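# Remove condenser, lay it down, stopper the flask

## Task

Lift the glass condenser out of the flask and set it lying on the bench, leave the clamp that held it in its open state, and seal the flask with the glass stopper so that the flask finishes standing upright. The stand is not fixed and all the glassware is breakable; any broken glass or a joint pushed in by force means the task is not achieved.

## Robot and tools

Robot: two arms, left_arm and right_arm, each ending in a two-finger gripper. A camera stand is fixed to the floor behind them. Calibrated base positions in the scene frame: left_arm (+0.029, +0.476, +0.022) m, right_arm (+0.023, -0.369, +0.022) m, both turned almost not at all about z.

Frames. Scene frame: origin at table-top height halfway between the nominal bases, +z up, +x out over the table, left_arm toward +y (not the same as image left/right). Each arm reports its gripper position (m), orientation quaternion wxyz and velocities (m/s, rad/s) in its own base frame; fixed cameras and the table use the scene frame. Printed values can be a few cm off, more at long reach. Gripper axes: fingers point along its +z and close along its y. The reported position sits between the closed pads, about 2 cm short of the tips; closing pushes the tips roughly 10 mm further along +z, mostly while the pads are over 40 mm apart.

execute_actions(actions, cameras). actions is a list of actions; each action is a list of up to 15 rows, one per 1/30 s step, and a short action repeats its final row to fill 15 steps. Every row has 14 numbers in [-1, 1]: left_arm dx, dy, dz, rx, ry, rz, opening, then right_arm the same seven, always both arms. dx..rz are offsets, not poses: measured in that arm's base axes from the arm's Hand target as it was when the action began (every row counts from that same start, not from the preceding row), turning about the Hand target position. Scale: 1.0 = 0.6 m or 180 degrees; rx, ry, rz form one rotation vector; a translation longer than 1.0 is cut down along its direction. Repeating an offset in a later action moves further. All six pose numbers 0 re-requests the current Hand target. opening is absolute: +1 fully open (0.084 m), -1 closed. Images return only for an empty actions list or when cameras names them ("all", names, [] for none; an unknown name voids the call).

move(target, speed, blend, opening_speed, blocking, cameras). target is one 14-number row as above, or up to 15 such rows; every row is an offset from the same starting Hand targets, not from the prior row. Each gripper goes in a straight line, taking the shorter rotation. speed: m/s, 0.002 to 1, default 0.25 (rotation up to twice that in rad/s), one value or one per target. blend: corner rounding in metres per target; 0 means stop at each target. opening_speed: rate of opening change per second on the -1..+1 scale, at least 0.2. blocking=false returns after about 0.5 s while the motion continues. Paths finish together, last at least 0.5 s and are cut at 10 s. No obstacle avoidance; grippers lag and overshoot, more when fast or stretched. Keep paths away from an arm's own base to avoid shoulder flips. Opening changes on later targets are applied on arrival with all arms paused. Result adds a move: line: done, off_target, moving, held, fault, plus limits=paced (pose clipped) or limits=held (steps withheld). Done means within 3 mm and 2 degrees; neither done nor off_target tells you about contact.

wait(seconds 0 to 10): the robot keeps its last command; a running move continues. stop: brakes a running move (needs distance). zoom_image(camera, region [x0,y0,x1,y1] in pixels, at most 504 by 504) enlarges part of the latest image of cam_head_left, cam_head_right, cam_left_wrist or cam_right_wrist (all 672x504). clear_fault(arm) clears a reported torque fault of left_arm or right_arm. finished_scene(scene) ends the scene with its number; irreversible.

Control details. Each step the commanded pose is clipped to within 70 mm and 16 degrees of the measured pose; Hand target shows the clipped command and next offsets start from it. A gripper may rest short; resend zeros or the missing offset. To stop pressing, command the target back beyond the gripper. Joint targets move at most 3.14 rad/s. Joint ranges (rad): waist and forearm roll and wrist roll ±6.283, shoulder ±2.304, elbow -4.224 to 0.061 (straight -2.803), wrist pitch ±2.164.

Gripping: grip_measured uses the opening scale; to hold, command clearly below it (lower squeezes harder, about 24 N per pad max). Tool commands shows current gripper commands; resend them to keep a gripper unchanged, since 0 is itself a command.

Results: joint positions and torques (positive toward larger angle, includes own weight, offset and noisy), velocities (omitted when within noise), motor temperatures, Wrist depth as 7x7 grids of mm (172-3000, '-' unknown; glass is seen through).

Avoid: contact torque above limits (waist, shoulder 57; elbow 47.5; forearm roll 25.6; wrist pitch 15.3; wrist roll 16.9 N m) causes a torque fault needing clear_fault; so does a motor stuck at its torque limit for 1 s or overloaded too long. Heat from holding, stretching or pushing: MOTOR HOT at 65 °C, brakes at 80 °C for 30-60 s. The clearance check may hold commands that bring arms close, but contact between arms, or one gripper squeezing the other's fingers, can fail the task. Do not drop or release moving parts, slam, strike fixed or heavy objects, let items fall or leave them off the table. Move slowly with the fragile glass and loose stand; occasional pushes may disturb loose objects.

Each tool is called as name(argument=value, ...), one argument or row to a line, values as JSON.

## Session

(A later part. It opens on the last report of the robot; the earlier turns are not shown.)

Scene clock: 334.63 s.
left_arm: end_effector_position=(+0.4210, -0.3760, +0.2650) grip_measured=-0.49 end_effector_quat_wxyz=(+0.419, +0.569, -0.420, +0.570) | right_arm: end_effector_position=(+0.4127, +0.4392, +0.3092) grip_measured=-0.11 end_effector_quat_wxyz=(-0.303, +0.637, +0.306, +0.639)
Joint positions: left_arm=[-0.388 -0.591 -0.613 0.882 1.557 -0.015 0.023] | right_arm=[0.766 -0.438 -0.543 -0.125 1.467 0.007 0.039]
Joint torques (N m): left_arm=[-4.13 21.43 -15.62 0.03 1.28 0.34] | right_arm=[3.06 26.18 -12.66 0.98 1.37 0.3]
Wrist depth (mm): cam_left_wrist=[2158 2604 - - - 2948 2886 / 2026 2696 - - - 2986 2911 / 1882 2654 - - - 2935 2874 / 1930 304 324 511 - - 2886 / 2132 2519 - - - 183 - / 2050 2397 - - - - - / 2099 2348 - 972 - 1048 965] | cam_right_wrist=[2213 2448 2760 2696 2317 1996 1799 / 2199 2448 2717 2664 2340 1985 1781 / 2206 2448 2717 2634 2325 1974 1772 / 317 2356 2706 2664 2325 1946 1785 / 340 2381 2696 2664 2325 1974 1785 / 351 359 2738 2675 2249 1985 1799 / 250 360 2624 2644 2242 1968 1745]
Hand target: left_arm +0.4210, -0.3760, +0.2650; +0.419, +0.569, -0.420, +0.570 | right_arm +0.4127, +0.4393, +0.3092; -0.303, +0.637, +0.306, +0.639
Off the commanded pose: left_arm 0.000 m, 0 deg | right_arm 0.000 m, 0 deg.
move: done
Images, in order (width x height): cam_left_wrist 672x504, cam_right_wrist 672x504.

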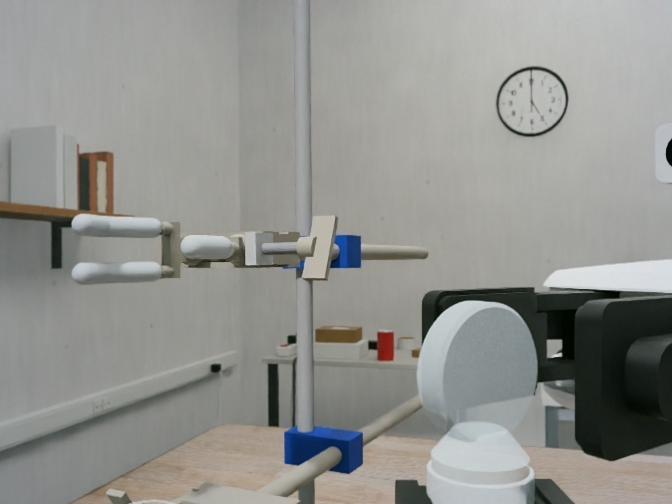

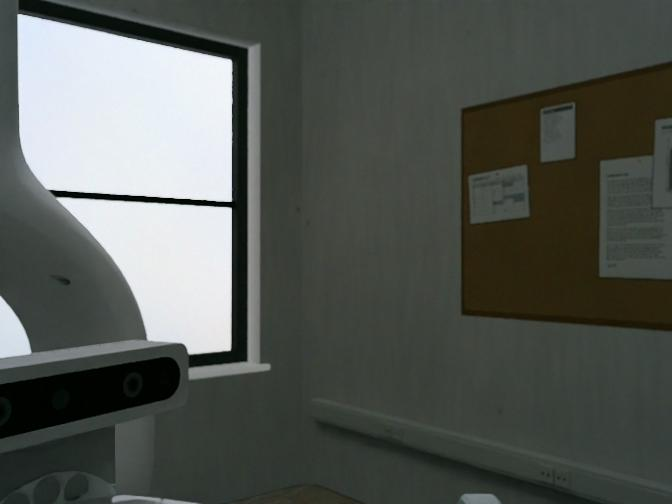

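move(
  target=[0, 0, 0, 0, 0, 0, -0.9, 0.0126, 0.0155, 0, 0, 0, 0, -0.1],
  speed=0.03,
  cameras=["cam_left_wrist", "cam_right_wrist"],
)

zoom_image(
  camera="cam_left_wrist",
  region=[360, 250, 672, 504],
)

Scene clock: 336.20 s.
left_arm: end_effector_position=(+0.4210, -0.3760, +0.2650) grip_measured=-0.49 end_effector_quat_wxyz=(+0.419, +0.569, -0.420, +0.570) | right_arm: end_effector_position=(+0.4202, +0.4485, +0.3092) grip_measured=-0.11 end_effector_quat_wxyz=(-0.303, +0.637, +0.306, +0.639)
Joint positions: left_arm=[-0.388 -0.591 -0.613 0.882 1.557 -0.015 0.023] | right_arm=[0.77 -0.455 -0.575 -0.121 1.452 0.009 0.039]
Joint torques (N m): left_arm=[-4.72 21.57 -15.25 -0.56 1.36 0.54] | right_arm=[3.69 27.89 -11.81 0.68 1.18 0.38]
Wrist depth (mm): cam_left_wrist=[2158 2634 - - - - 2935 / 2020 2654 - - - 2960 2886 / 1857 2624 - - - - 2863 / 1935 304 324 458 - 2986 193 / 2093 2474 - - - - - / 2032 2414 - - - - - / 2087 2397 - - - - 958] | cam_right_wrist=[2206 2431 2696 2675 2325 2002 1809 / 2185 2431 2771 2644 2309 1962 1776 / 2178 2422 2760 2675 2333 1951 1785 / 307 2348 2727 2634 2286 1962 1763 / 328 2364 2706 2624 2309 1957 1776 / 335 2356 2685 2644 2264 1974 1785 / 252 2348 2634 2624 2199 1974 1719]
Hand target: left_arm +0.4210, -0.3760, +0.2650; +0.419, +0.569, -0.420, +0.570 | right_arm +0.4202, +0.4486, +0.3092; -0.303, +0.637, +0.306, +0.639
Off the commanded pose: left_arm 0.000 m, 0 deg | right_arm 0.000 m, 0 deg.
move: done
Images, in order (width x height): cam_left_wrist 672x504, cam_right_wrist 672x504.

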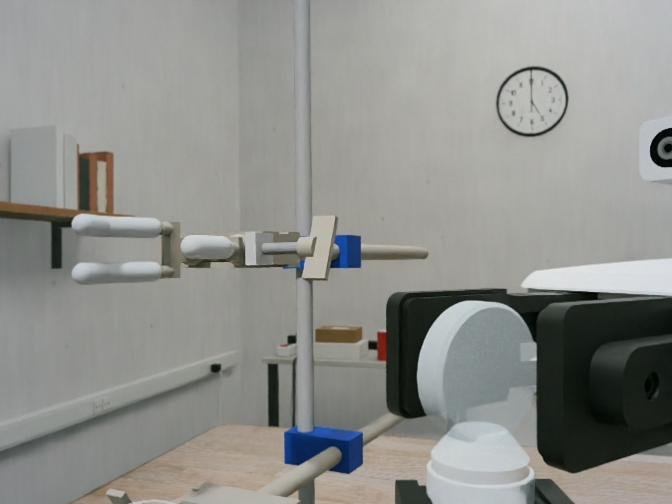

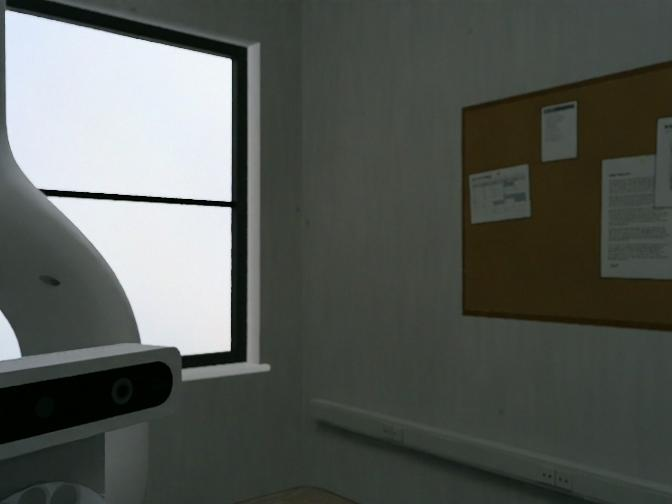

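Scaled by 1.615 from the camera's 672x504 image, which has a finer 960x720 frame.

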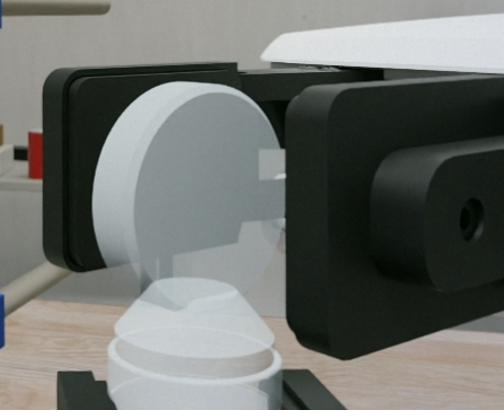

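move(
  target=[
    [0, 0, 0, 0, 0, 0, -0.9, 0.0097, 0.0093, 0, 0, 0, 0, -0.1],
    [0, 0, 0, 0, 0, 0, -0.9, 0.0097, 0.0093, 0, 0, 0, 0, -0.55],
  ],
  speed=0.03,
  opening_speed=0.5,
  cameras=["cam_left_wrist", "cam_right_wrist"],
)

zoom_image(
  camera="cam_left_wrist",
  region=[340, 250, 600, 504],
)

Scene clock: 338.97 s.
left_arm: end_effector_position=(+0.4210, -0.3760, +0.2650) grip_measured=-0.49 end_effector_quat_wxyz=(+0.419, +0.569, -0.420, +0.570) | right_arm: end_effector_position=(+0.4261, +0.4541, +0.3092) grip_measured=-0.57 end_effector_quat_wxyz=(-0.303, +0.637, +0.306, +0.639)
Joint positions: left_arm=[-0.388 -0.591 -0.613 0.882 1.557 -0.015 0.023] | right_arm=[0.77 -0.467 -0.596 -0.121 1.443 0.01 0.019]
Joint torques (N m): left_arm=[-3.82 21.56 -14.79 -0.09 1.37 0.48] | right_arm=[-1.76 28.99 -11.92 -0.86 1.28 0.4]
Wrist depth (mm): cam_left_wrist=[2132 2624 - - - 2960 2935 / 2002 2644 - - - 2948 2948 / 1914 2634 - - - - 2886 / 1888 305 325 458 - - 178 / 2099 2309 - - - - - / 2038 2325 - - - - - / 2125 2333 - 973 - - 965] | cam_right_wrist=[2185 2448 2706 2675 2325 1979 1785 / 2172 2397 2696 2654 2333 1962 1772 / 2185 2397 2727 2614 2309 1951 1763 / 300 2333 2717 2624 2294 1962 1767 / 317 2372 2696 2614 2309 1968 1767 / 332 2348 2706 2644 2249 1957 1767 / 256 2340 2604 2634 2206 1979 1728]
Hand target: left_arm +0.4210, -0.3760, +0.2650; +0.419, +0.569, -0.420, +0.570 | right_arm +0.4261, +0.4541, +0.3092; -0.303, +0.637, +0.306, +0.639
Off the commanded pose: left_arm 0.000 m, 0 deg | right_arm 0.000 m, 0 deg.
move: done
Images, in order (width x height): cam_left_wrist 672x504, cam_right_wrist 672x504.

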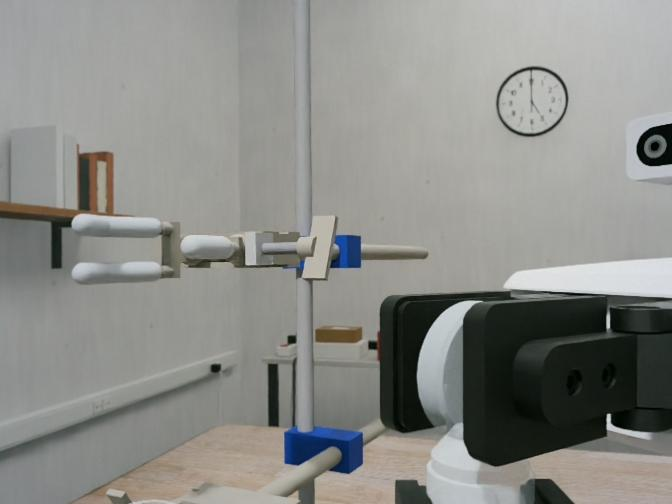

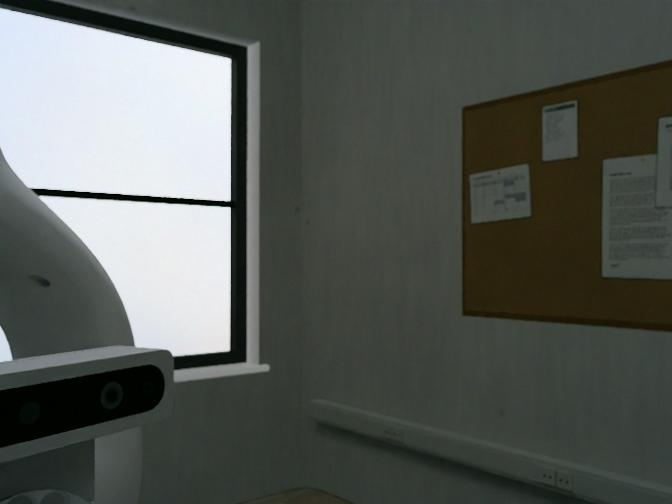

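Scaled by 1.938 from the camera's 672x504 image, which has a finer 960x720 frame.

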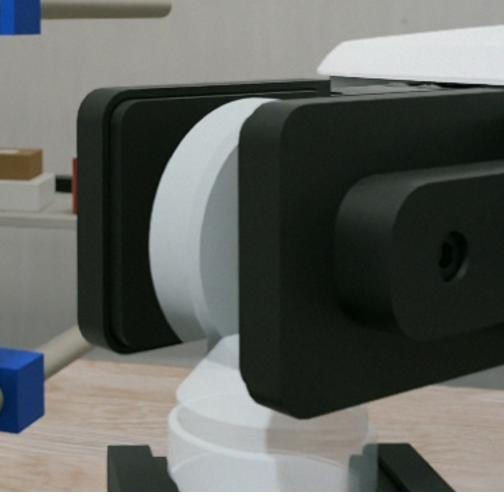

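move(
  target=[0, 0, 0, 0, 0, 0, -0.9, 0, 0, 0, 0, 0, 0, -0.85],
  speed=0.03,
  opening_speed=0.2,
  cameras=["cam_left_wrist"],
)

zoom_image(
  camera="cam_left_wrist",
  region=[340, 250, 600, 504],
)

Scene clock: 341.47 s.
left_arm: end_effector_position=(+0.4210, -0.3760, +0.2650) grip_measured=-0.49 end_effector_quat_wxyz=(+0.419, +0.569, -0.420, +0.569) | right_arm: end_effector_position=(+0.4261, +0.4542, +0.3092) grip_measured=-0.82 end_effector_quat_wxyz=(-0.303, +0.637, +0.306, +0.639)
Joint positions: left_arm=[-0.388 -0.591 -0.613 0.882 1.557 -0.015 0.023] | right_arm=[0.77 -0.467 -0.596 -0.121 1.443 0.01 0.008]
Joint torques (N m): left_arm=[-0.83 31.16 -10.65 0.82 4.68 0.1] | right_arm=[-0.56 29.36 -4.69 3.01 -1.53 -0.15]
Wrist depth (mm): cam_left_wrist=[2132 2664 - - - - 2886 / 2014 2634 - - - 2935 2886 / 1877 2614 - - - 2986 2923 / 1903 303 314 458 - 2973 181 / 2125 2465 - - - - - / 2014 2356 - - - - - / 1996 2348 - 970 - - 961] | cam_right_wrist=[2206 2405 2727 2644 2317 1974 1790 / 2158 2431 2717 2624 2333 1968 1767 / 2172 2397 2727 2644 2286 1962 1754 / 300 2340 2727 2664 2294 1962 1763 / 317 2356 2727 2624 2286 1979 1749 / 326 2333 2675 2624 2242 1957 1785 / 256 2340 2624 2614 2206 1957 1711]
Hand target: left_arm +0.4210, -0.3760, +0.2650; +0.419, +0.569, -0.420, +0.570 | right_arm +0.4261, +0.4541, +0.3092; -0.303, +0.637, +0.306, +0.639
Off the commanded pose: left_arm 0.000 m, 0 deg | right_arm 0.000 m, 0 deg.
move: done
Images, in order (width x height): cam_left_wrist 672x504.

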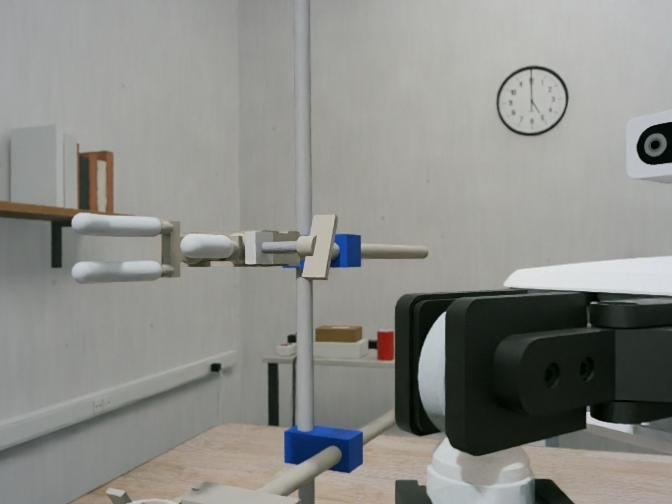

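Scaled by 1.938 from the camera's 672x504 image, which has a finer 960x720 frame.

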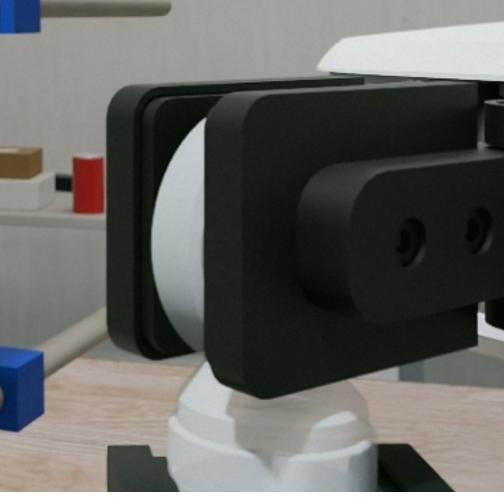

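move(
  target=[
    [0, 0, 0, 0, 0, 0, -0.9, 0, 0, 0, 0, 0, 0, -1],
    [0, 0, 0, 0, 0, 0, -0.1, 0, 0, 0, 0, 0, 0, -1],
  ],
  speed=0.03,
  opening_speed=0.3,
  cameras=["cam_left_wrist"],
)

Scene clock: 345.80 s.
left_arm: end_effector_position=(+0.4210, -0.3760, +0.2650) grip_measured=-0.11 end_effector_quat_wxyz=(+0.419, +0.569, -0.420, +0.570) | right_arm: end_effector_position=(+0.4261, +0.4541, +0.3092) grip_measured=-0.82 end_effector_quat_wxyz=(-0.303, +0.637, +0.306, +0.639)
Joint positions: left_arm=[-0.388 -0.591 -0.613 0.882 1.557 -0.015 0.039] | right_arm=[0.77 -0.467 -0.596 -0.121 1.443 0.01 0.008]
Joint torques (N m): left_arm=[-2.78 20.8 -11.54 0.07 0.63 -0.11] | right_arm=[-1.13 38.34 -12.19 -0.98 3.09 0.2]
Wrist depth (mm): cam_left_wrist=[2112 2624 - - - 2999 2923 / 1985 2634 - - - 2923 2886 / 1882 2634 - - - - 2935 / 1919 305 324 458 - - 179 / 2119 2439 - - - - - / 1996 2389 - - - - - / 2080 2302 - 977 - - 963] | cam_right_wrist=[2172 2431 2706 2664 2309 1985 1785 / 2199 2431 2706 2644 2325 1957 1772 / 2192 2422 2675 2634 2294 1968 1781 / 301 2372 2685 2644 2309 1962 1767 / 318 2364 2675 2634 2294 1940 1763 / 332 2364 2685 2634 2249 1996 1785 / 256 2348 2614 2585 2220 1951 1711]
Hand target: left_arm +0.4210, -0.3760, +0.2650; +0.419, +0.569, -0.420, +0.570 | right_arm +0.4261, +0.4541, +0.3092; -0.303, +0.637, +0.306, +0.639
Off the commanded pose: left_arm 0.000 m, 0 deg | right_arm 0.000 m, 0 deg.
move: done
Images, in order (width x height): cam_left_wrist 672x504.

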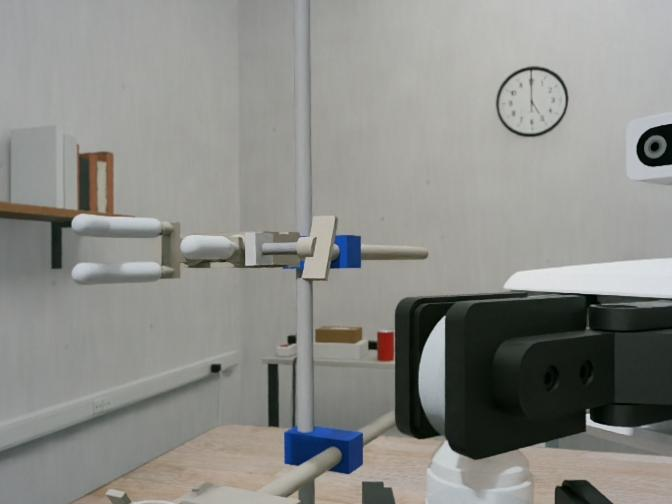

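move(
  target=[-0.0887, 0.2865, 0, 0, 0, 0, -0.1, 0, 0, 0, 0, 0, 0, -1],
  speed=0.1,
  cameras=["all"],
)

Scene clock: 353.13 s.
left_arm: end_effector_position=(+0.3678, -0.2041, +0.2650) grip_measured=-0.11 end_effector_quat_wxyz=(+0.419, +0.569, -0.420, +0.570) | right_arm: end_effector_position=(+0.4261, +0.4541, +0.3092) grip_measured=-0.82 end_effector_quat_wxyz=(-0.303, +0.637, +0.306, +0.639)
Joint positions: left_arm=[0.099 -0.511 -0.41 1.37 1.591 0.101 0.039] | right_arm=[0.77 -0.467 -0.596 -0.121 1.443 0.01 0.008]
Joint torques (N m): left_arm=[3.3 24.01 -5.77 0.04 0.62 0.45] | right_arm=[1.1 37.13 -12.13 -1 3.08 0.4]
Wrist depth (mm): cam_left_wrist=[2199 2696 - - - - 450 / 2199 2717 - - - - 457 / 2044 2771 - - - - - / 2185 2397 - 638 - 352 395 / 2165 2717 - 322 312 322 368 / 2087 2556 - 640 2851 2538 2483 / 2093 1071 973 1061 1056 1061 1040] | cam_right_wrist=[2199 2422 2717 2624 2333 1962 1790 / 2165 2431 2685 2644 2309 1962 1758 / 2185 2448 2685 2624 2325 1951 1776 / 2178 2405 2706 2624 2279 1962 1758 / 2220 2405 2696 2654 2294 1968 1758 / 2172 2364 2654 2634 2242 1962 1767 / 2185 2381 2614 2614 2206 1962 1711]
Hand target: left_arm +0.3678, -0.2041, +0.2650; +0.419, +0.569, -0.420, +0.570 | right_arm +0.4261, +0.4541, +0.3092; -0.303, +0.637, +0.306, +0.639
Off the commanded pose: left_arm 0.000 m, 0 deg | right_arm 0.000 m, 0 deg.
move: done

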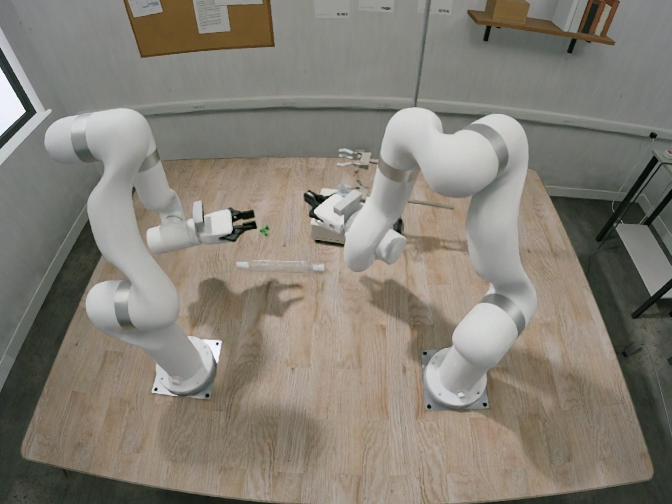

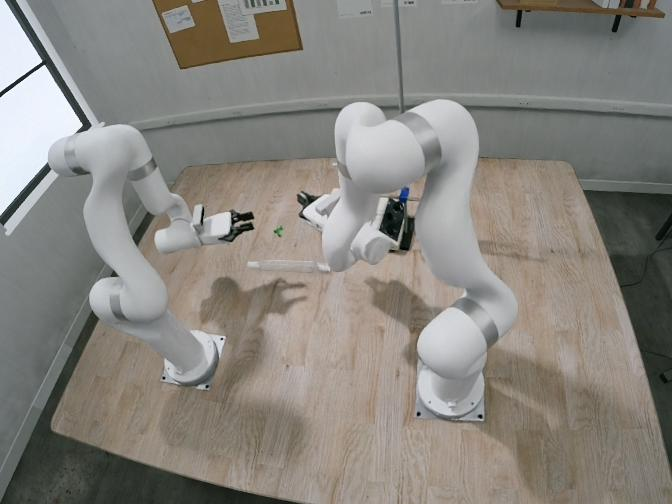

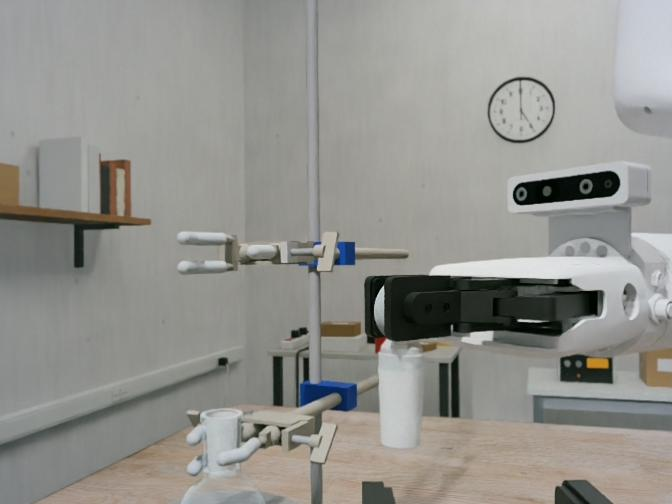

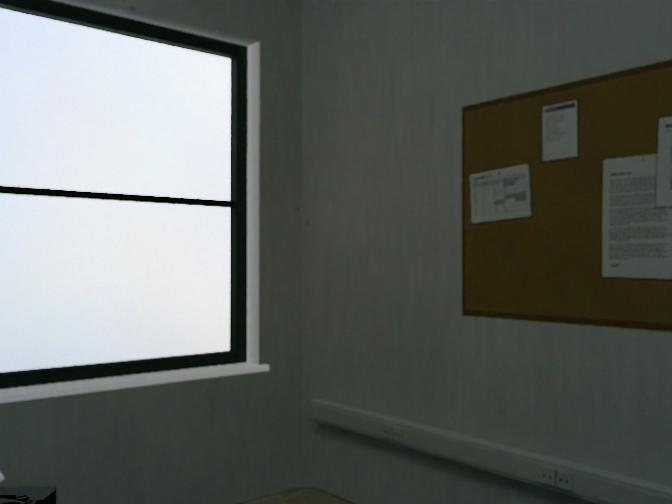

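move(
  target=[0.1703, 0.0735, 0, 0, 0, 0, -0.1, 0.1605, -0.1025, -0.022, 0, 0, -0.45, -1],
  speed=0.15,
  cameras=["all"],
)

Scene clock: 362.17 s.
left_arm: end_effector_position=(+0.4700, -0.1600, +0.2650) grip_measured=-0.11 end_effector_quat_wxyz=(+0.419, +0.569, -0.420, +0.570) | right_arm: end_effector_position=(+0.5224, +0.3926, +0.2960) grip_measured=-0.82 end_effector_quat_wxyz=(+0.185, +0.684, -0.181, +0.683)
Joint positions: left_arm=[0.183 -0.623 -0.686 1.453 1.563 -0.061 0.039] | right_arm=[1.028 -0.841 -1.261 1.553 1.563 -0.425 0.008]
Joint torques (N m): left_arm=[2.66 21.01 -15.44 0.2 0.64 -0.59] | right_arm=[-1.35 46.17 -16.1 0.11 2.87 -0.13]
Wrist depth (mm): cam_left_wrist=[2020 2566 - - - - - / 2032 2538 - - - - - / 1823 2317 - - - - - / 2026 2566 - 494 - - - / 2044 2547 - 2948 420 329 297 / 1946 2465 - 1496 492 1278 303 / 2026 2279 1069 1056 969 1050 1046] | cam_right_wrist=[1458 1593 1673 1833 2008 2199 2389 / 1455 1574 1681 1818 2020 2199 2381 / 1458 1567 1665 1741 1732 1991 2389 / 1449 1571 1677 1818 2014 2172 2364 / 1449 1539 1673 223 222 228 197 / 1443 1539 1669 1772 1940 2165 2302 / 1455 1553 1634 1754 1930 2138 2325]
Hand target: left_arm +0.4700, -0.1600, +0.2650; +0.419, +0.569, -0.420, +0.570 | right_arm +0.5224, +0.3926, +0.2960; +0.185, +0.683, -0.181, +0.683
Off the commanded pose: left_arm 0.000 m, 0 deg | right_arm 0.000 m, 0 deg.
move: done

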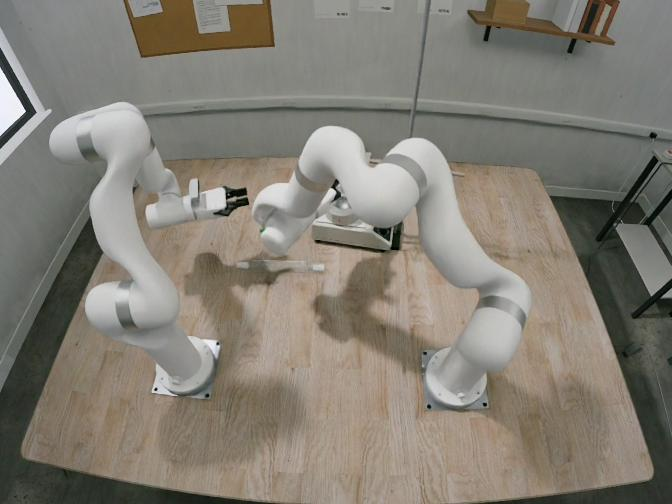

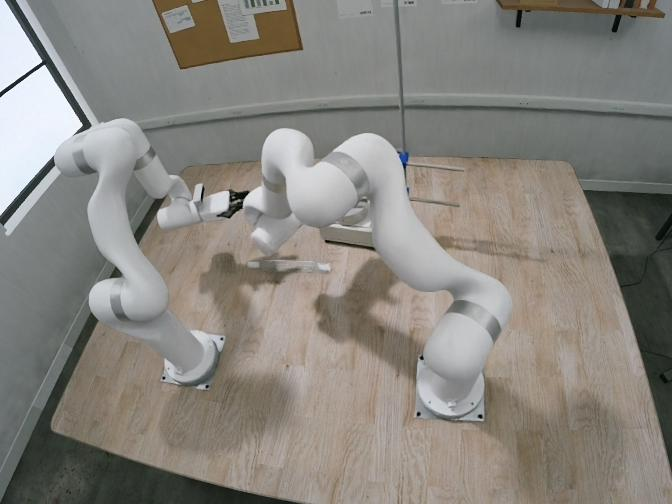

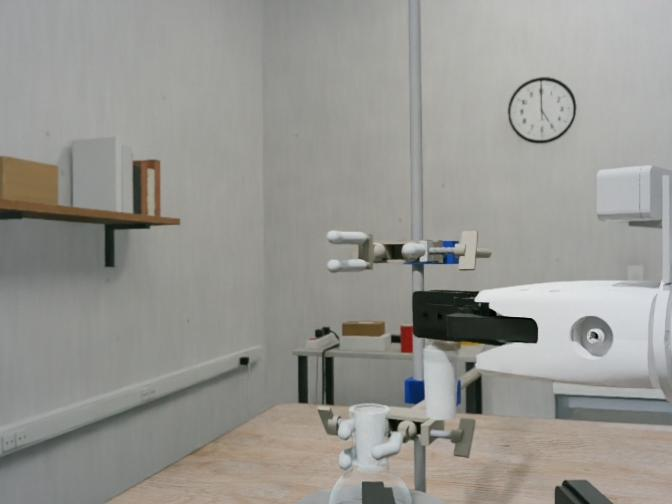

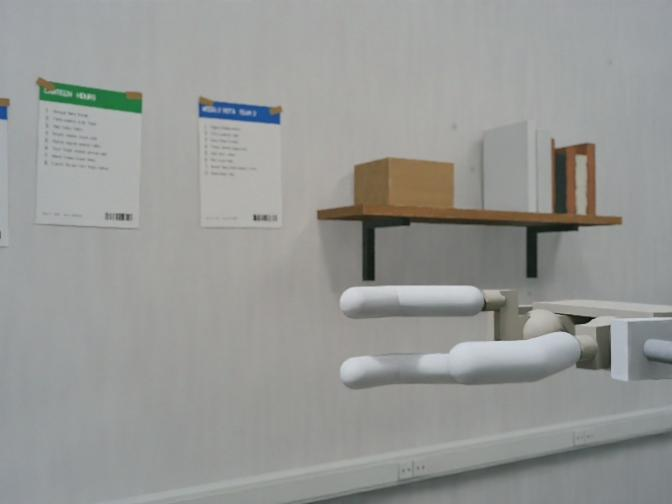

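zoom_image(
  camera="cam_left_wrist",
  region=[310, 270, 510, 490],
)

Scaled by 2.291 from the camera's 672x504 image, which has a finer 960x720 frame.

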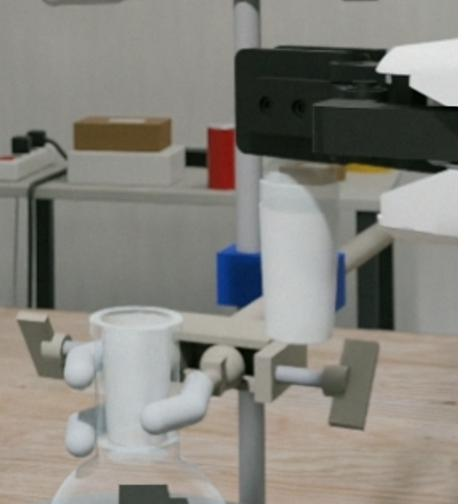

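move(
  target=[0.3167, -0.0183, 0, 0, 0, -0.2067, -0.1, 0, 0, 0.005, 0, 0, 0, -1],
  speed=0.15,
  cameras=["cam_left_wrist", "cam_right_wrist"],
)

zoom_image(
  camera="cam_left_wrist",
  region=[310, 270, 510, 490],
)

Scene clock: 367.40 s.
left_arm: end_effector_position=(+0.6600, -0.1710, +0.2650) grip_measured=-0.11 end_effector_quat_wxyz=(+0.579, +0.405, -0.580, +0.406) | right_arm: end_effector_position=(+0.5224, +0.3926, +0.2990) grip_measured=-0.82 end_effector_quat_wxyz=(+0.185, +0.683, -0.181, +0.683)
Joint positions: left_arm=[0.079 -1.2 -1.871 1.914 1.831 -0.624 0.039] | right_arm=[1.028 -0.836 -1.26 1.553 1.563 -0.43 0.008]
Joint torques (N m): left_arm=[-5.91 38.1 -23.68 0 2.07 -0.58] | right_arm=[-2.71 52.89 -12.77 0.06 1.66 -0.22]
Wrist depth (mm): cam_left_wrist=[- - - - - - 694 / - - - - - - 771 / - - - - - - 878 / - - - - - 990 916 / 2986 - - - 433 383 378 / 2911 - 2863 1477 1468 1455 949 / 1074 1074 977 966 1056 1056 937] | cam_right_wrist=[1465 1578 1677 1828 2044 2220 2389 / 1452 1585 1677 1828 2050 2172 2372 / 1465 1571 1653 1767 1781 1991 2364 / 1462 1578 1677 1828 1991 2158 2348 / 1440 1533 1649 1776 226 230 215 / 1458 1543 1665 1772 1951 2213 2206 / 1446 1560 1645 1763 1940 2158 2372]
Hand target: left_arm +0.6600, -0.1710, +0.2650; +0.579, +0.405, -0.580, +0.406 | right_arm +0.5224, +0.3926, +0.2990; +0.185, +0.683, -0.181, +0.683
Off the commanded pose: left_arm 0.000 m, 0 deg | right_arm 0.000 m, 0 deg.
move: done
Images, in order (width x height): cam_left_wrist 672x504, cam_right_wrist 672x504.

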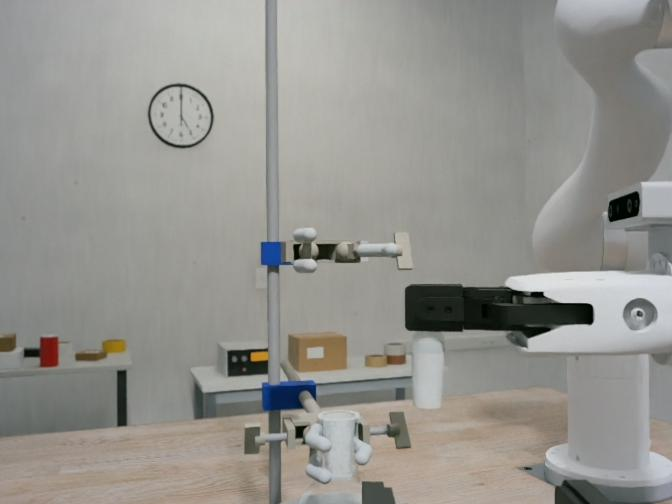

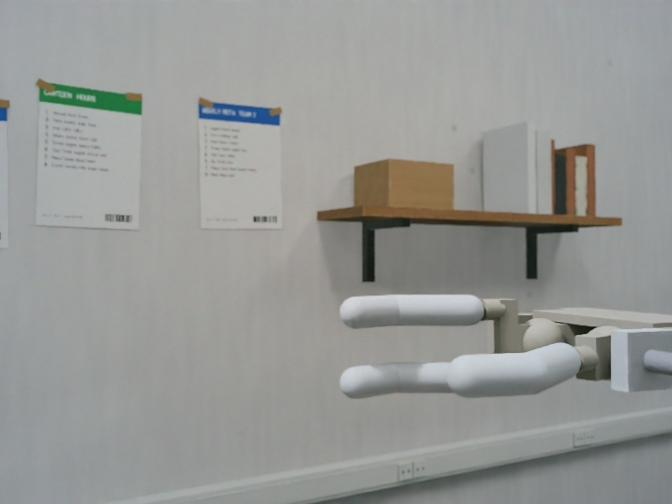

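Scaled by 2.291 from the camera's 672x504 image, which has a finer 960x720 frame.

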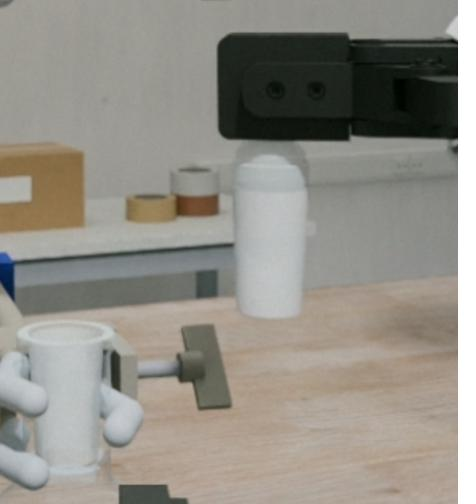

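zoom_image(
  camera="cam_left_wrist",
  region=[395, 325, 465, 415],
)

zoom_image(
  camera="cam_left_wrist",
  region=[300, 400, 380, 490],
)

Scaled by 5.600 from the camera's 672x504 image, which has a finer 960x720 frame.

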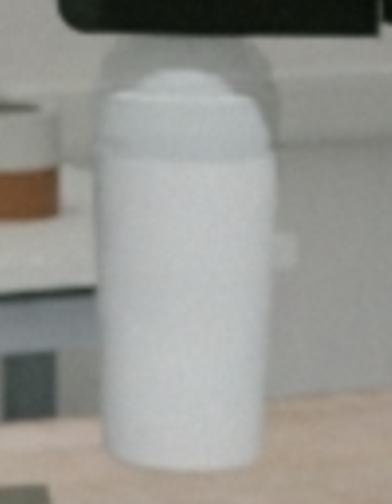

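Scaled by 5.600 from the camera's 672x504 image, which has a finer 960x720 frame.

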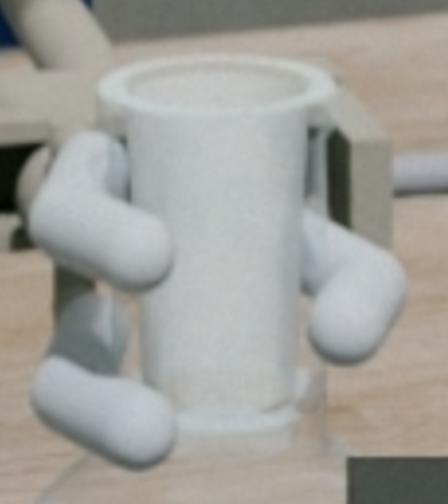

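move(
  target=[0, 0, 0, 0, 0, 0, -0.1, 0.0912, -0.0412, 0, 0.0042, 0.0072, 0, -1],
  speed=0.04,
  cameras=["cam_left_wrist", "cam_right_wrist"],
)

zoom_image(
  camera="cam_left_wrist",
  region=[290, 330, 390, 490],
)

Scene clock: 371.77 s.
left_arm: end_effector_position=(+0.6600, -0.1710, +0.2650) grip_measured=-0.11 end_effector_quat_wxyz=(+0.579, +0.405, -0.580, +0.406) | right_arm: end_effector_position=(+0.5771, +0.3679, +0.2990) grip_measured=-0.82 end_effector_quat_wxyz=(+0.182, +0.692, -0.183, +0.674)
Joint positions: left_arm=[0.079 -1.2 -1.871 1.914 1.831 -0.624 0.039] | right_arm=[0.93 -0.842 -1.292 1.476 1.496 -0.454 0.008]
Joint torques (N m): left_arm=[-2.43 38.92 -23.57 -0.69 1.4 -0.34] | right_arm=[-2.53 47.04 -16.37 -2.11 1.19 -0.23]
Wrist depth (mm): cam_left_wrist=[- - - - - 722 483 / - - - - - - 462 / - - - - - - 863 / - - - - - 404 389 / 2973 - - 437 388 382 380 / 2999 - 2851 633 - 1455 953 / 1077 1067 973 954 1054 1059 930] | cam_right_wrist=[1386 1499 1600 1745 1919 2080 2381 / 1391 1499 1615 1749 1888 2020 2348 / 1400 1513 1619 1715 1694 1951 2348 / 1402 1513 1596 1745 1919 2112 2340 / 1400 1474 1607 1749 1946 2172 2286 / 1400 1483 1619 1711 - - - / 1411 1455 1557 1728 1857 2080 -]
Hand target: left_arm +0.6600, -0.1710, +0.2650; +0.579, +0.405, -0.580, +0.406 | right_arm +0.5771, +0.3679, +0.2990; +0.182, +0.692, -0.183, +0.674
Off the commanded pose: left_arm 0.000 m, 0 deg | right_arm 0.000 m, 0 deg.
move: done
Images, in order (width x height): cam_left_wrist 672x504, cam_right_wrist 672x504.

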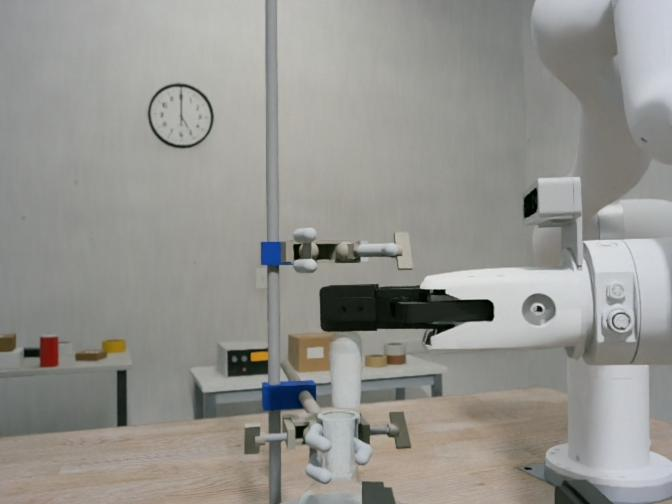

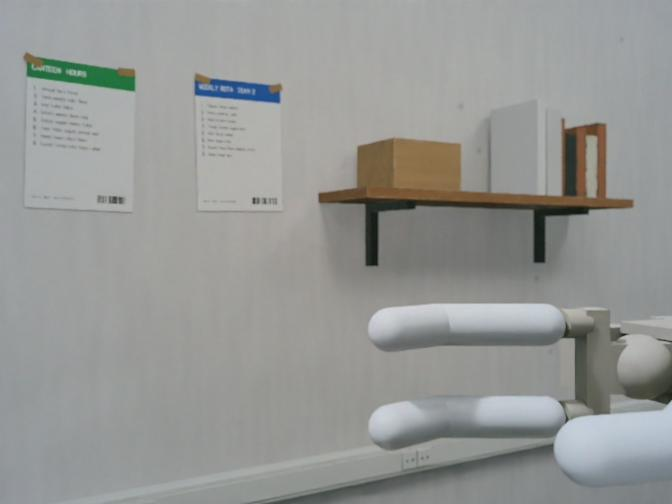

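Scaled by 3.150 from the camera's 672x504 image, which has a finer 960x720 frame.

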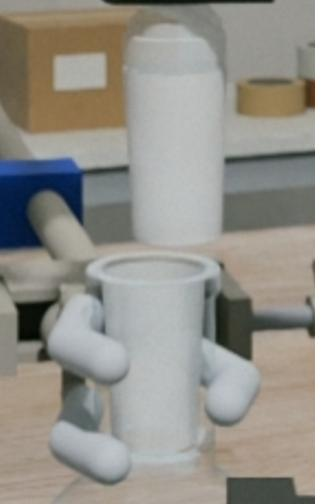

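move(
  target=[-0.3167, 0.0183, 0, 0, 0, 0.2067, -0.1, 0.0083, -0.003, 0, 0, 0, 0, -1],
  speed=0.15,
  cameras=["cam_left_wrist"],
)

zoom_image(
  camera="cam_left_wrist",
  region=[320, 330, 420, 490],
)

Scene clock: 375.23 s.
left_arm: end_effector_position=(+0.4700, -0.1600, +0.2650) grip_measured=-0.11 end_effector_quat_wxyz=(+0.419, +0.569, -0.420, +0.569) | right_arm: end_effector_position=(+0.5821, +0.3661, +0.2990) grip_measured=-0.82 end_effector_quat_wxyz=(+0.182, +0.692, -0.183, +0.674)
Joint positions: left_arm=[0.183 -0.623 -0.687 1.453 1.563 -0.061 0.039] | right_arm=[0.922 -0.845 -1.297 1.469 1.493 -0.456 0.008]
Joint torques (N m): left_arm=[1.67 30.13 -9.17 -0.14 2.3 0.39] | right_arm=[-1 48.28 -15.59 -1.79 1.07 -0.07]
Wrist depth (mm): cam_left_wrist=[2074 2547 - - - - - / 2038 2575 - - - - 242 / 1833 2271 - - - - 229 / 2062 2483 - 498 494 360 218 / 2038 2556 - 463 361 331 264 / 1962 2474 - 476 1278 1292 316 / 2032 2228 1069 1051 966 1053 1039] | cam_right_wrist=[1397 1503 1585 1754 1919 2080 2348 / 1391 1496 1600 1723 1893 2026 2356 / 1386 1503 1600 1706 1690 1930 2348 / 1400 1509 1604 1745 1924 2093 2356 / 1391 1490 1604 1741 1946 2080 2302 / 1388 1474 1611 1728 - - - / 1402 1449 - 1741 1862 - -]
Hand target: left_arm +0.4700, -0.1600, +0.2650; +0.419, +0.569, -0.420, +0.570 | right_arm +0.5821, +0.3661, +0.2990; +0.182, +0.692, -0.183, +0.674
Off the commanded pose: left_arm 0.000 m, 0 deg | right_arm 0.000 m, 0 deg.
move: done
Images, in order (width x height): cam_left_wrist 672x504.

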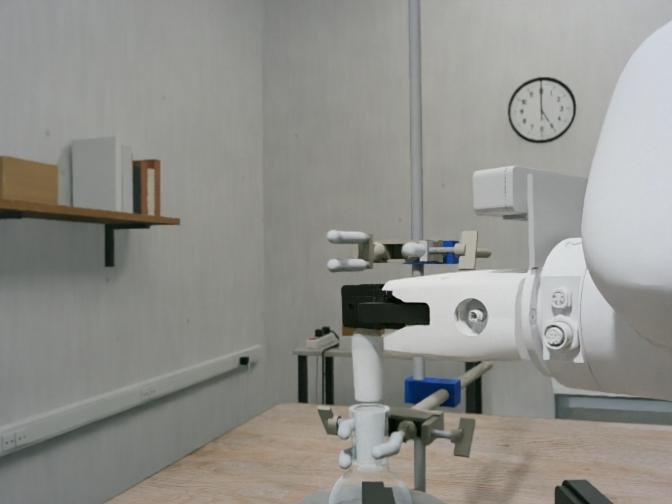

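Scaled by 3.150 from the camera's 672x504 image, which has a finer 960x720 frame.

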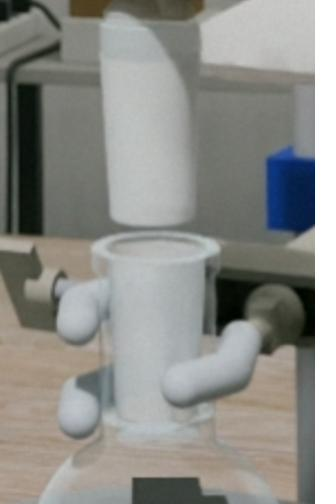

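move(
  target=[0.3167, -0.0183, 0, 0, 0, -0.2067, -0.1, 0, 0, 0, 0, 0, 0, -1],
  speed=0.15,
  cameras=["cam_left_wrist"],
)

zoom_image(
  camera="cam_left_wrist",
  region=[290, 330, 390, 490],
)

Scene clock: 378.67 s.
left_arm: end_effector_position=(+0.6600, -0.1710, +0.2650) grip_measured=-0.11 end_effector_quat_wxyz=(+0.579, +0.405, -0.580, +0.406) | right_arm: end_effector_position=(+0.5821, +0.3661, +0.2990) grip_measured=-0.82 end_effector_quat_wxyz=(+0.182, +0.692, -0.183, +0.674)
Joint positions: left_arm=[0.079 -1.2 -1.871 1.914 1.831 -0.624 0.039] | right_arm=[0.922 -0.845 -1.297 1.469 1.493 -0.456 0.008]
Joint torques (N m): left_arm=[-4.89 36.9 -23.56 0.15 2.19 -0.38] | right_arm=[-0.84 45.7 -15.99 -1.77 1.25 -0.19]
Wrist depth (mm): cam_left_wrist=[- - - - - 725 498 / - - - - - - 453 / - - - - - - 864 / - - - - - 402 386 / 2960 - - 436 386 382 380 / 2986 - 2828 1487 2973 1474 953 / 1072 1074 974 963 1056 1053 927] | cam_right_wrist=[1386 1503 1600 1741 1935 2080 2364 / 1394 1490 1593 1715 1882 2038 2340 / 1391 1499 1604 1694 1698 1940 2340 / 1394 1509 1596 1754 1924 2074 2348 / 1405 1471 1600 1741 1930 2106 2264 / 1397 1480 1611 1702 - - - / 1391 1452 - 1728 1872 - -]
Hand target: left_arm +0.6600, -0.1710, +0.2650; +0.579, +0.405, -0.580, +0.406 | right_arm +0.5821, +0.3661, +0.2990; +0.182, +0.692, -0.183, +0.674
Off the commanded pose: left_arm 0.000 m, 0 deg | right_arm 0.000 m, 0 deg.
move: done
Images, in order (width x height): cam_left_wrist 672x504.

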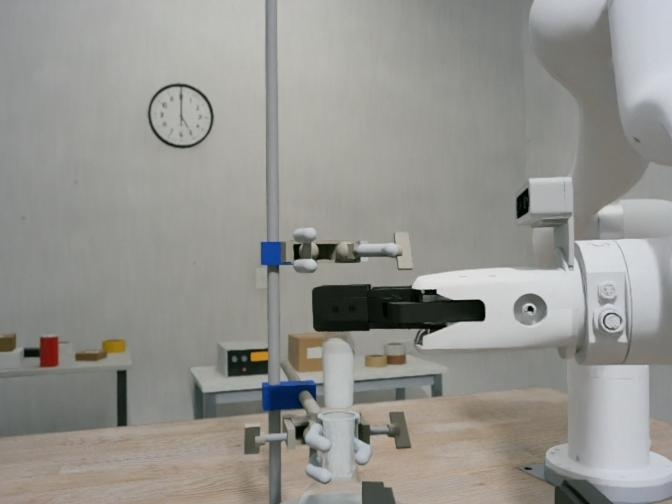

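Scaled by 3.150 from the camera's 672x504 image, which has a finer 960x720 frame.

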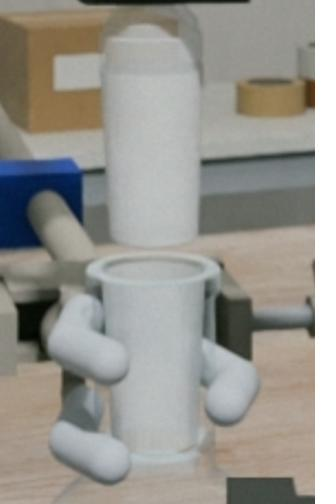

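move(
  target=[
    [0, 0, 0, 0, 0, 0, -0.1, -0.0006, -0.0025, 0, 0, 0, 0, -1],
    [0, 0, 0, 0, 0, 0, -0.1, -0.0006, -0.0025, -0.0133, 0, 0, 0, -1],
  ],
  speed=0.015,
  cameras=["cam_left_wrist"],
)

zoom_image(
  camera="cam_left_wrist",
  region=[290, 330, 390, 490],
)

Scene clock: 381.23 s.
left_arm: end_effector_position=(+0.6600, -0.1710, +0.2650) grip_measured=-0.11 end_effector_quat_wxyz=(+0.579, +0.405, -0.580, +0.406) | right_arm: end_effector_position=(+0.5817, +0.3646, +0.2910) grip_measured=-0.82 end_effector_quat_wxyz=(+0.182, +0.692, -0.183, +0.674)
Joint positions: left_arm=[0.079 -1.2 -1.871 1.914 1.831 -0.624 0.039] | right_arm=[0.921 -0.857 -1.295 1.467 1.494 -0.442 0.008]
Joint torques (N m): left_arm=[-5.36 39.49 -24.39 -0.09 1.78 -0.45] | right_arm=[-1.97 47.37 -15.43 -2.12 2.79 0.37]
Wrist depth (mm): cam_left_wrist=[- - - - - 717 497 / - - - - - - 460 / - - - - - - 852 / - - - - - 998 405 / - - - 433 390 385 378 / 2999 - 2782 1483 - 1449 935 / 1077 1072 972 973 1054 1056 931] | cam_right_wrist=[1391 1490 1593 1745 1919 2087 2333 / 1391 1506 1582 1715 1888 1924 2356 / 1397 1509 1596 1719 1828 1951 2356 / 1400 1480 1600 1719 1940 2106 2333 / 1391 1509 1600 1715 - - - / 1400 1487 - 1741 - - - / 1397 1480 1574 1711 1882 2087 -]
Hand target: left_arm +0.6600, -0.1710, +0.2650; +0.579, +0.405, -0.580, +0.406 | right_arm +0.5817, +0.3646, +0.2910; +0.182, +0.692, -0.183, +0.674
Off the commanded pose: left_arm 0.000 m, 0 deg | right_arm 0.000 m, 0 deg.
move: done
Images, in order (width x height): cam_left_wrist 672x504.

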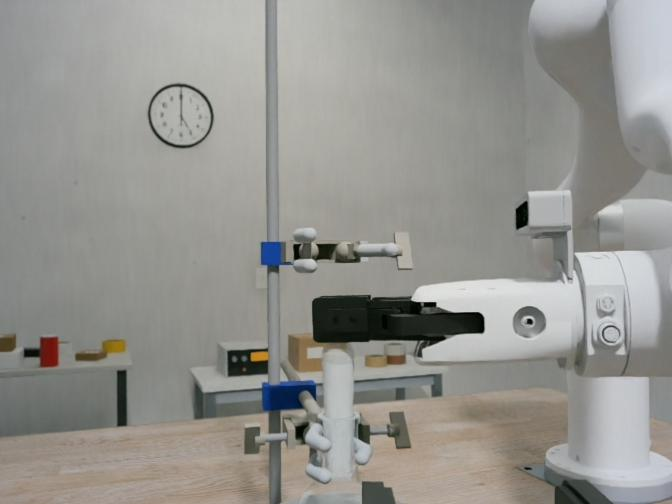

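Scaled by 3.150 from the camera's 672x504 image, which has a finer 960x720 frame.

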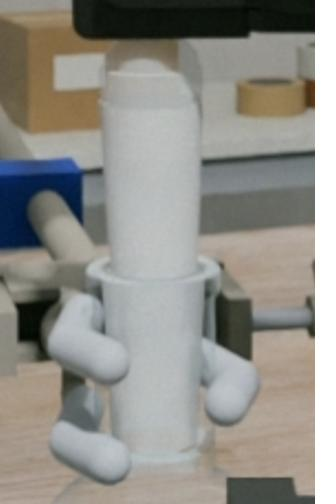

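move(
  target=[-0.3167, 0.0183, 0, 0, 0, 0.2067, -0.1, 0, 0, -0.01, 0, 0, 0, -1],
  speed=0.15,
  cameras=["cam_left_wrist"],
)

zoom_image(
  camera="cam_left_wrist",
  region=[320, 330, 420, 490],
)

Scene clock: 385.93 s.
left_arm: end_effector_position=(+0.4700, -0.1600, +0.2650) grip_measured=-0.11 end_effector_quat_wxyz=(+0.419, +0.569, -0.420, +0.569) | right_arm: end_effector_position=(+0.5817, +0.3646, +0.2850) grip_measured=-0.82 end_effector_quat_wxyz=(+0.182, +0.692, -0.183, +0.674)
Joint positions: left_arm=[0.183 -0.623 -0.687 1.453 1.563 -0.061 0.039] | right_arm=[0.921 -0.868 -1.298 1.466 1.494 -0.433 0.008]
Joint torques (N m): left_arm=[1.89 28.91 -9.7 -1.15 2.27 0.45] | right_arm=[-1.74 47.53 -15.46 -1.93 2.94 0.28]
Wrist depth (mm): cam_left_wrist=[2050 2595 - - - - - / 2050 2547 - - - - 248 / 1804 2294 - - - - 237 / 2038 2510 - 497 659 - 227 / 2050 2510 - 471 363 332 217 / 1957 2465 - 467 567 341 298 / 2044 2264 1076 1056 965 1053 1043] | cam_right_wrist=[1391 1509 1604 1749 1930 2093 2333 / 1386 1503 1596 1706 1898 1930 2356 / 1386 1509 1615 1706 1686 1940 2348 / 1402 1480 1604 1745 1940 2087 2294 / 1391 1487 1600 1673 - - - / 1400 1516 1600 1741 1935 2099 - / 1388 1477 1571 1719 1888 2119 2448]
Hand target: left_arm +0.4700, -0.1600, +0.2650; +0.419, +0.569, -0.420, +0.570 | right_arm +0.5817, +0.3646, +0.2850; +0.182, +0.692, -0.183, +0.674
Off the commanded pose: left_arm 0.000 m, 0 deg | right_arm 0.000 m, 0 deg.
move: done
Images, in order (width x height): cam_left_wrist 672x504.

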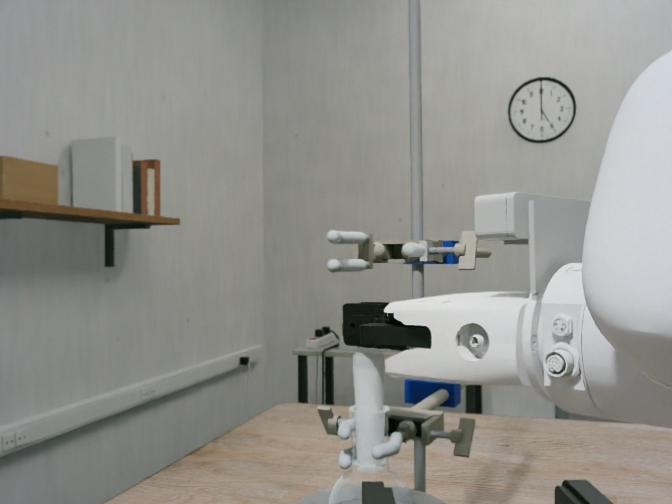

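Scaled by 3.150 from the camera's 672x504 image, which has a finer 960x720 frame.

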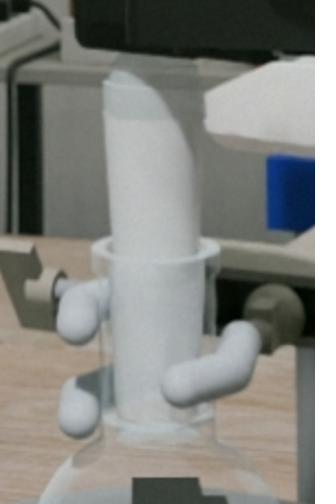

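zoom_image(
  camera="cam_left_wrist",
  region=[340, 345, 410, 425],
)

Scaled by 6.300 from the camera's 672x504 image, which has a finer 960x720 frame.

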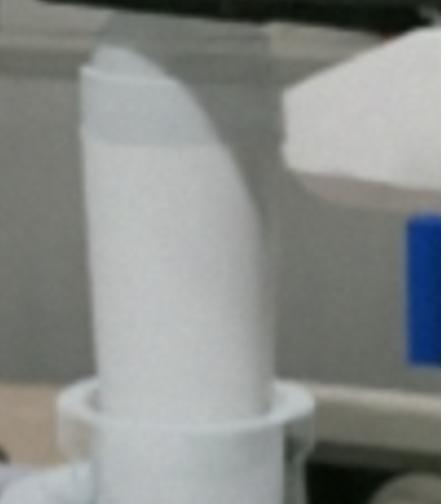

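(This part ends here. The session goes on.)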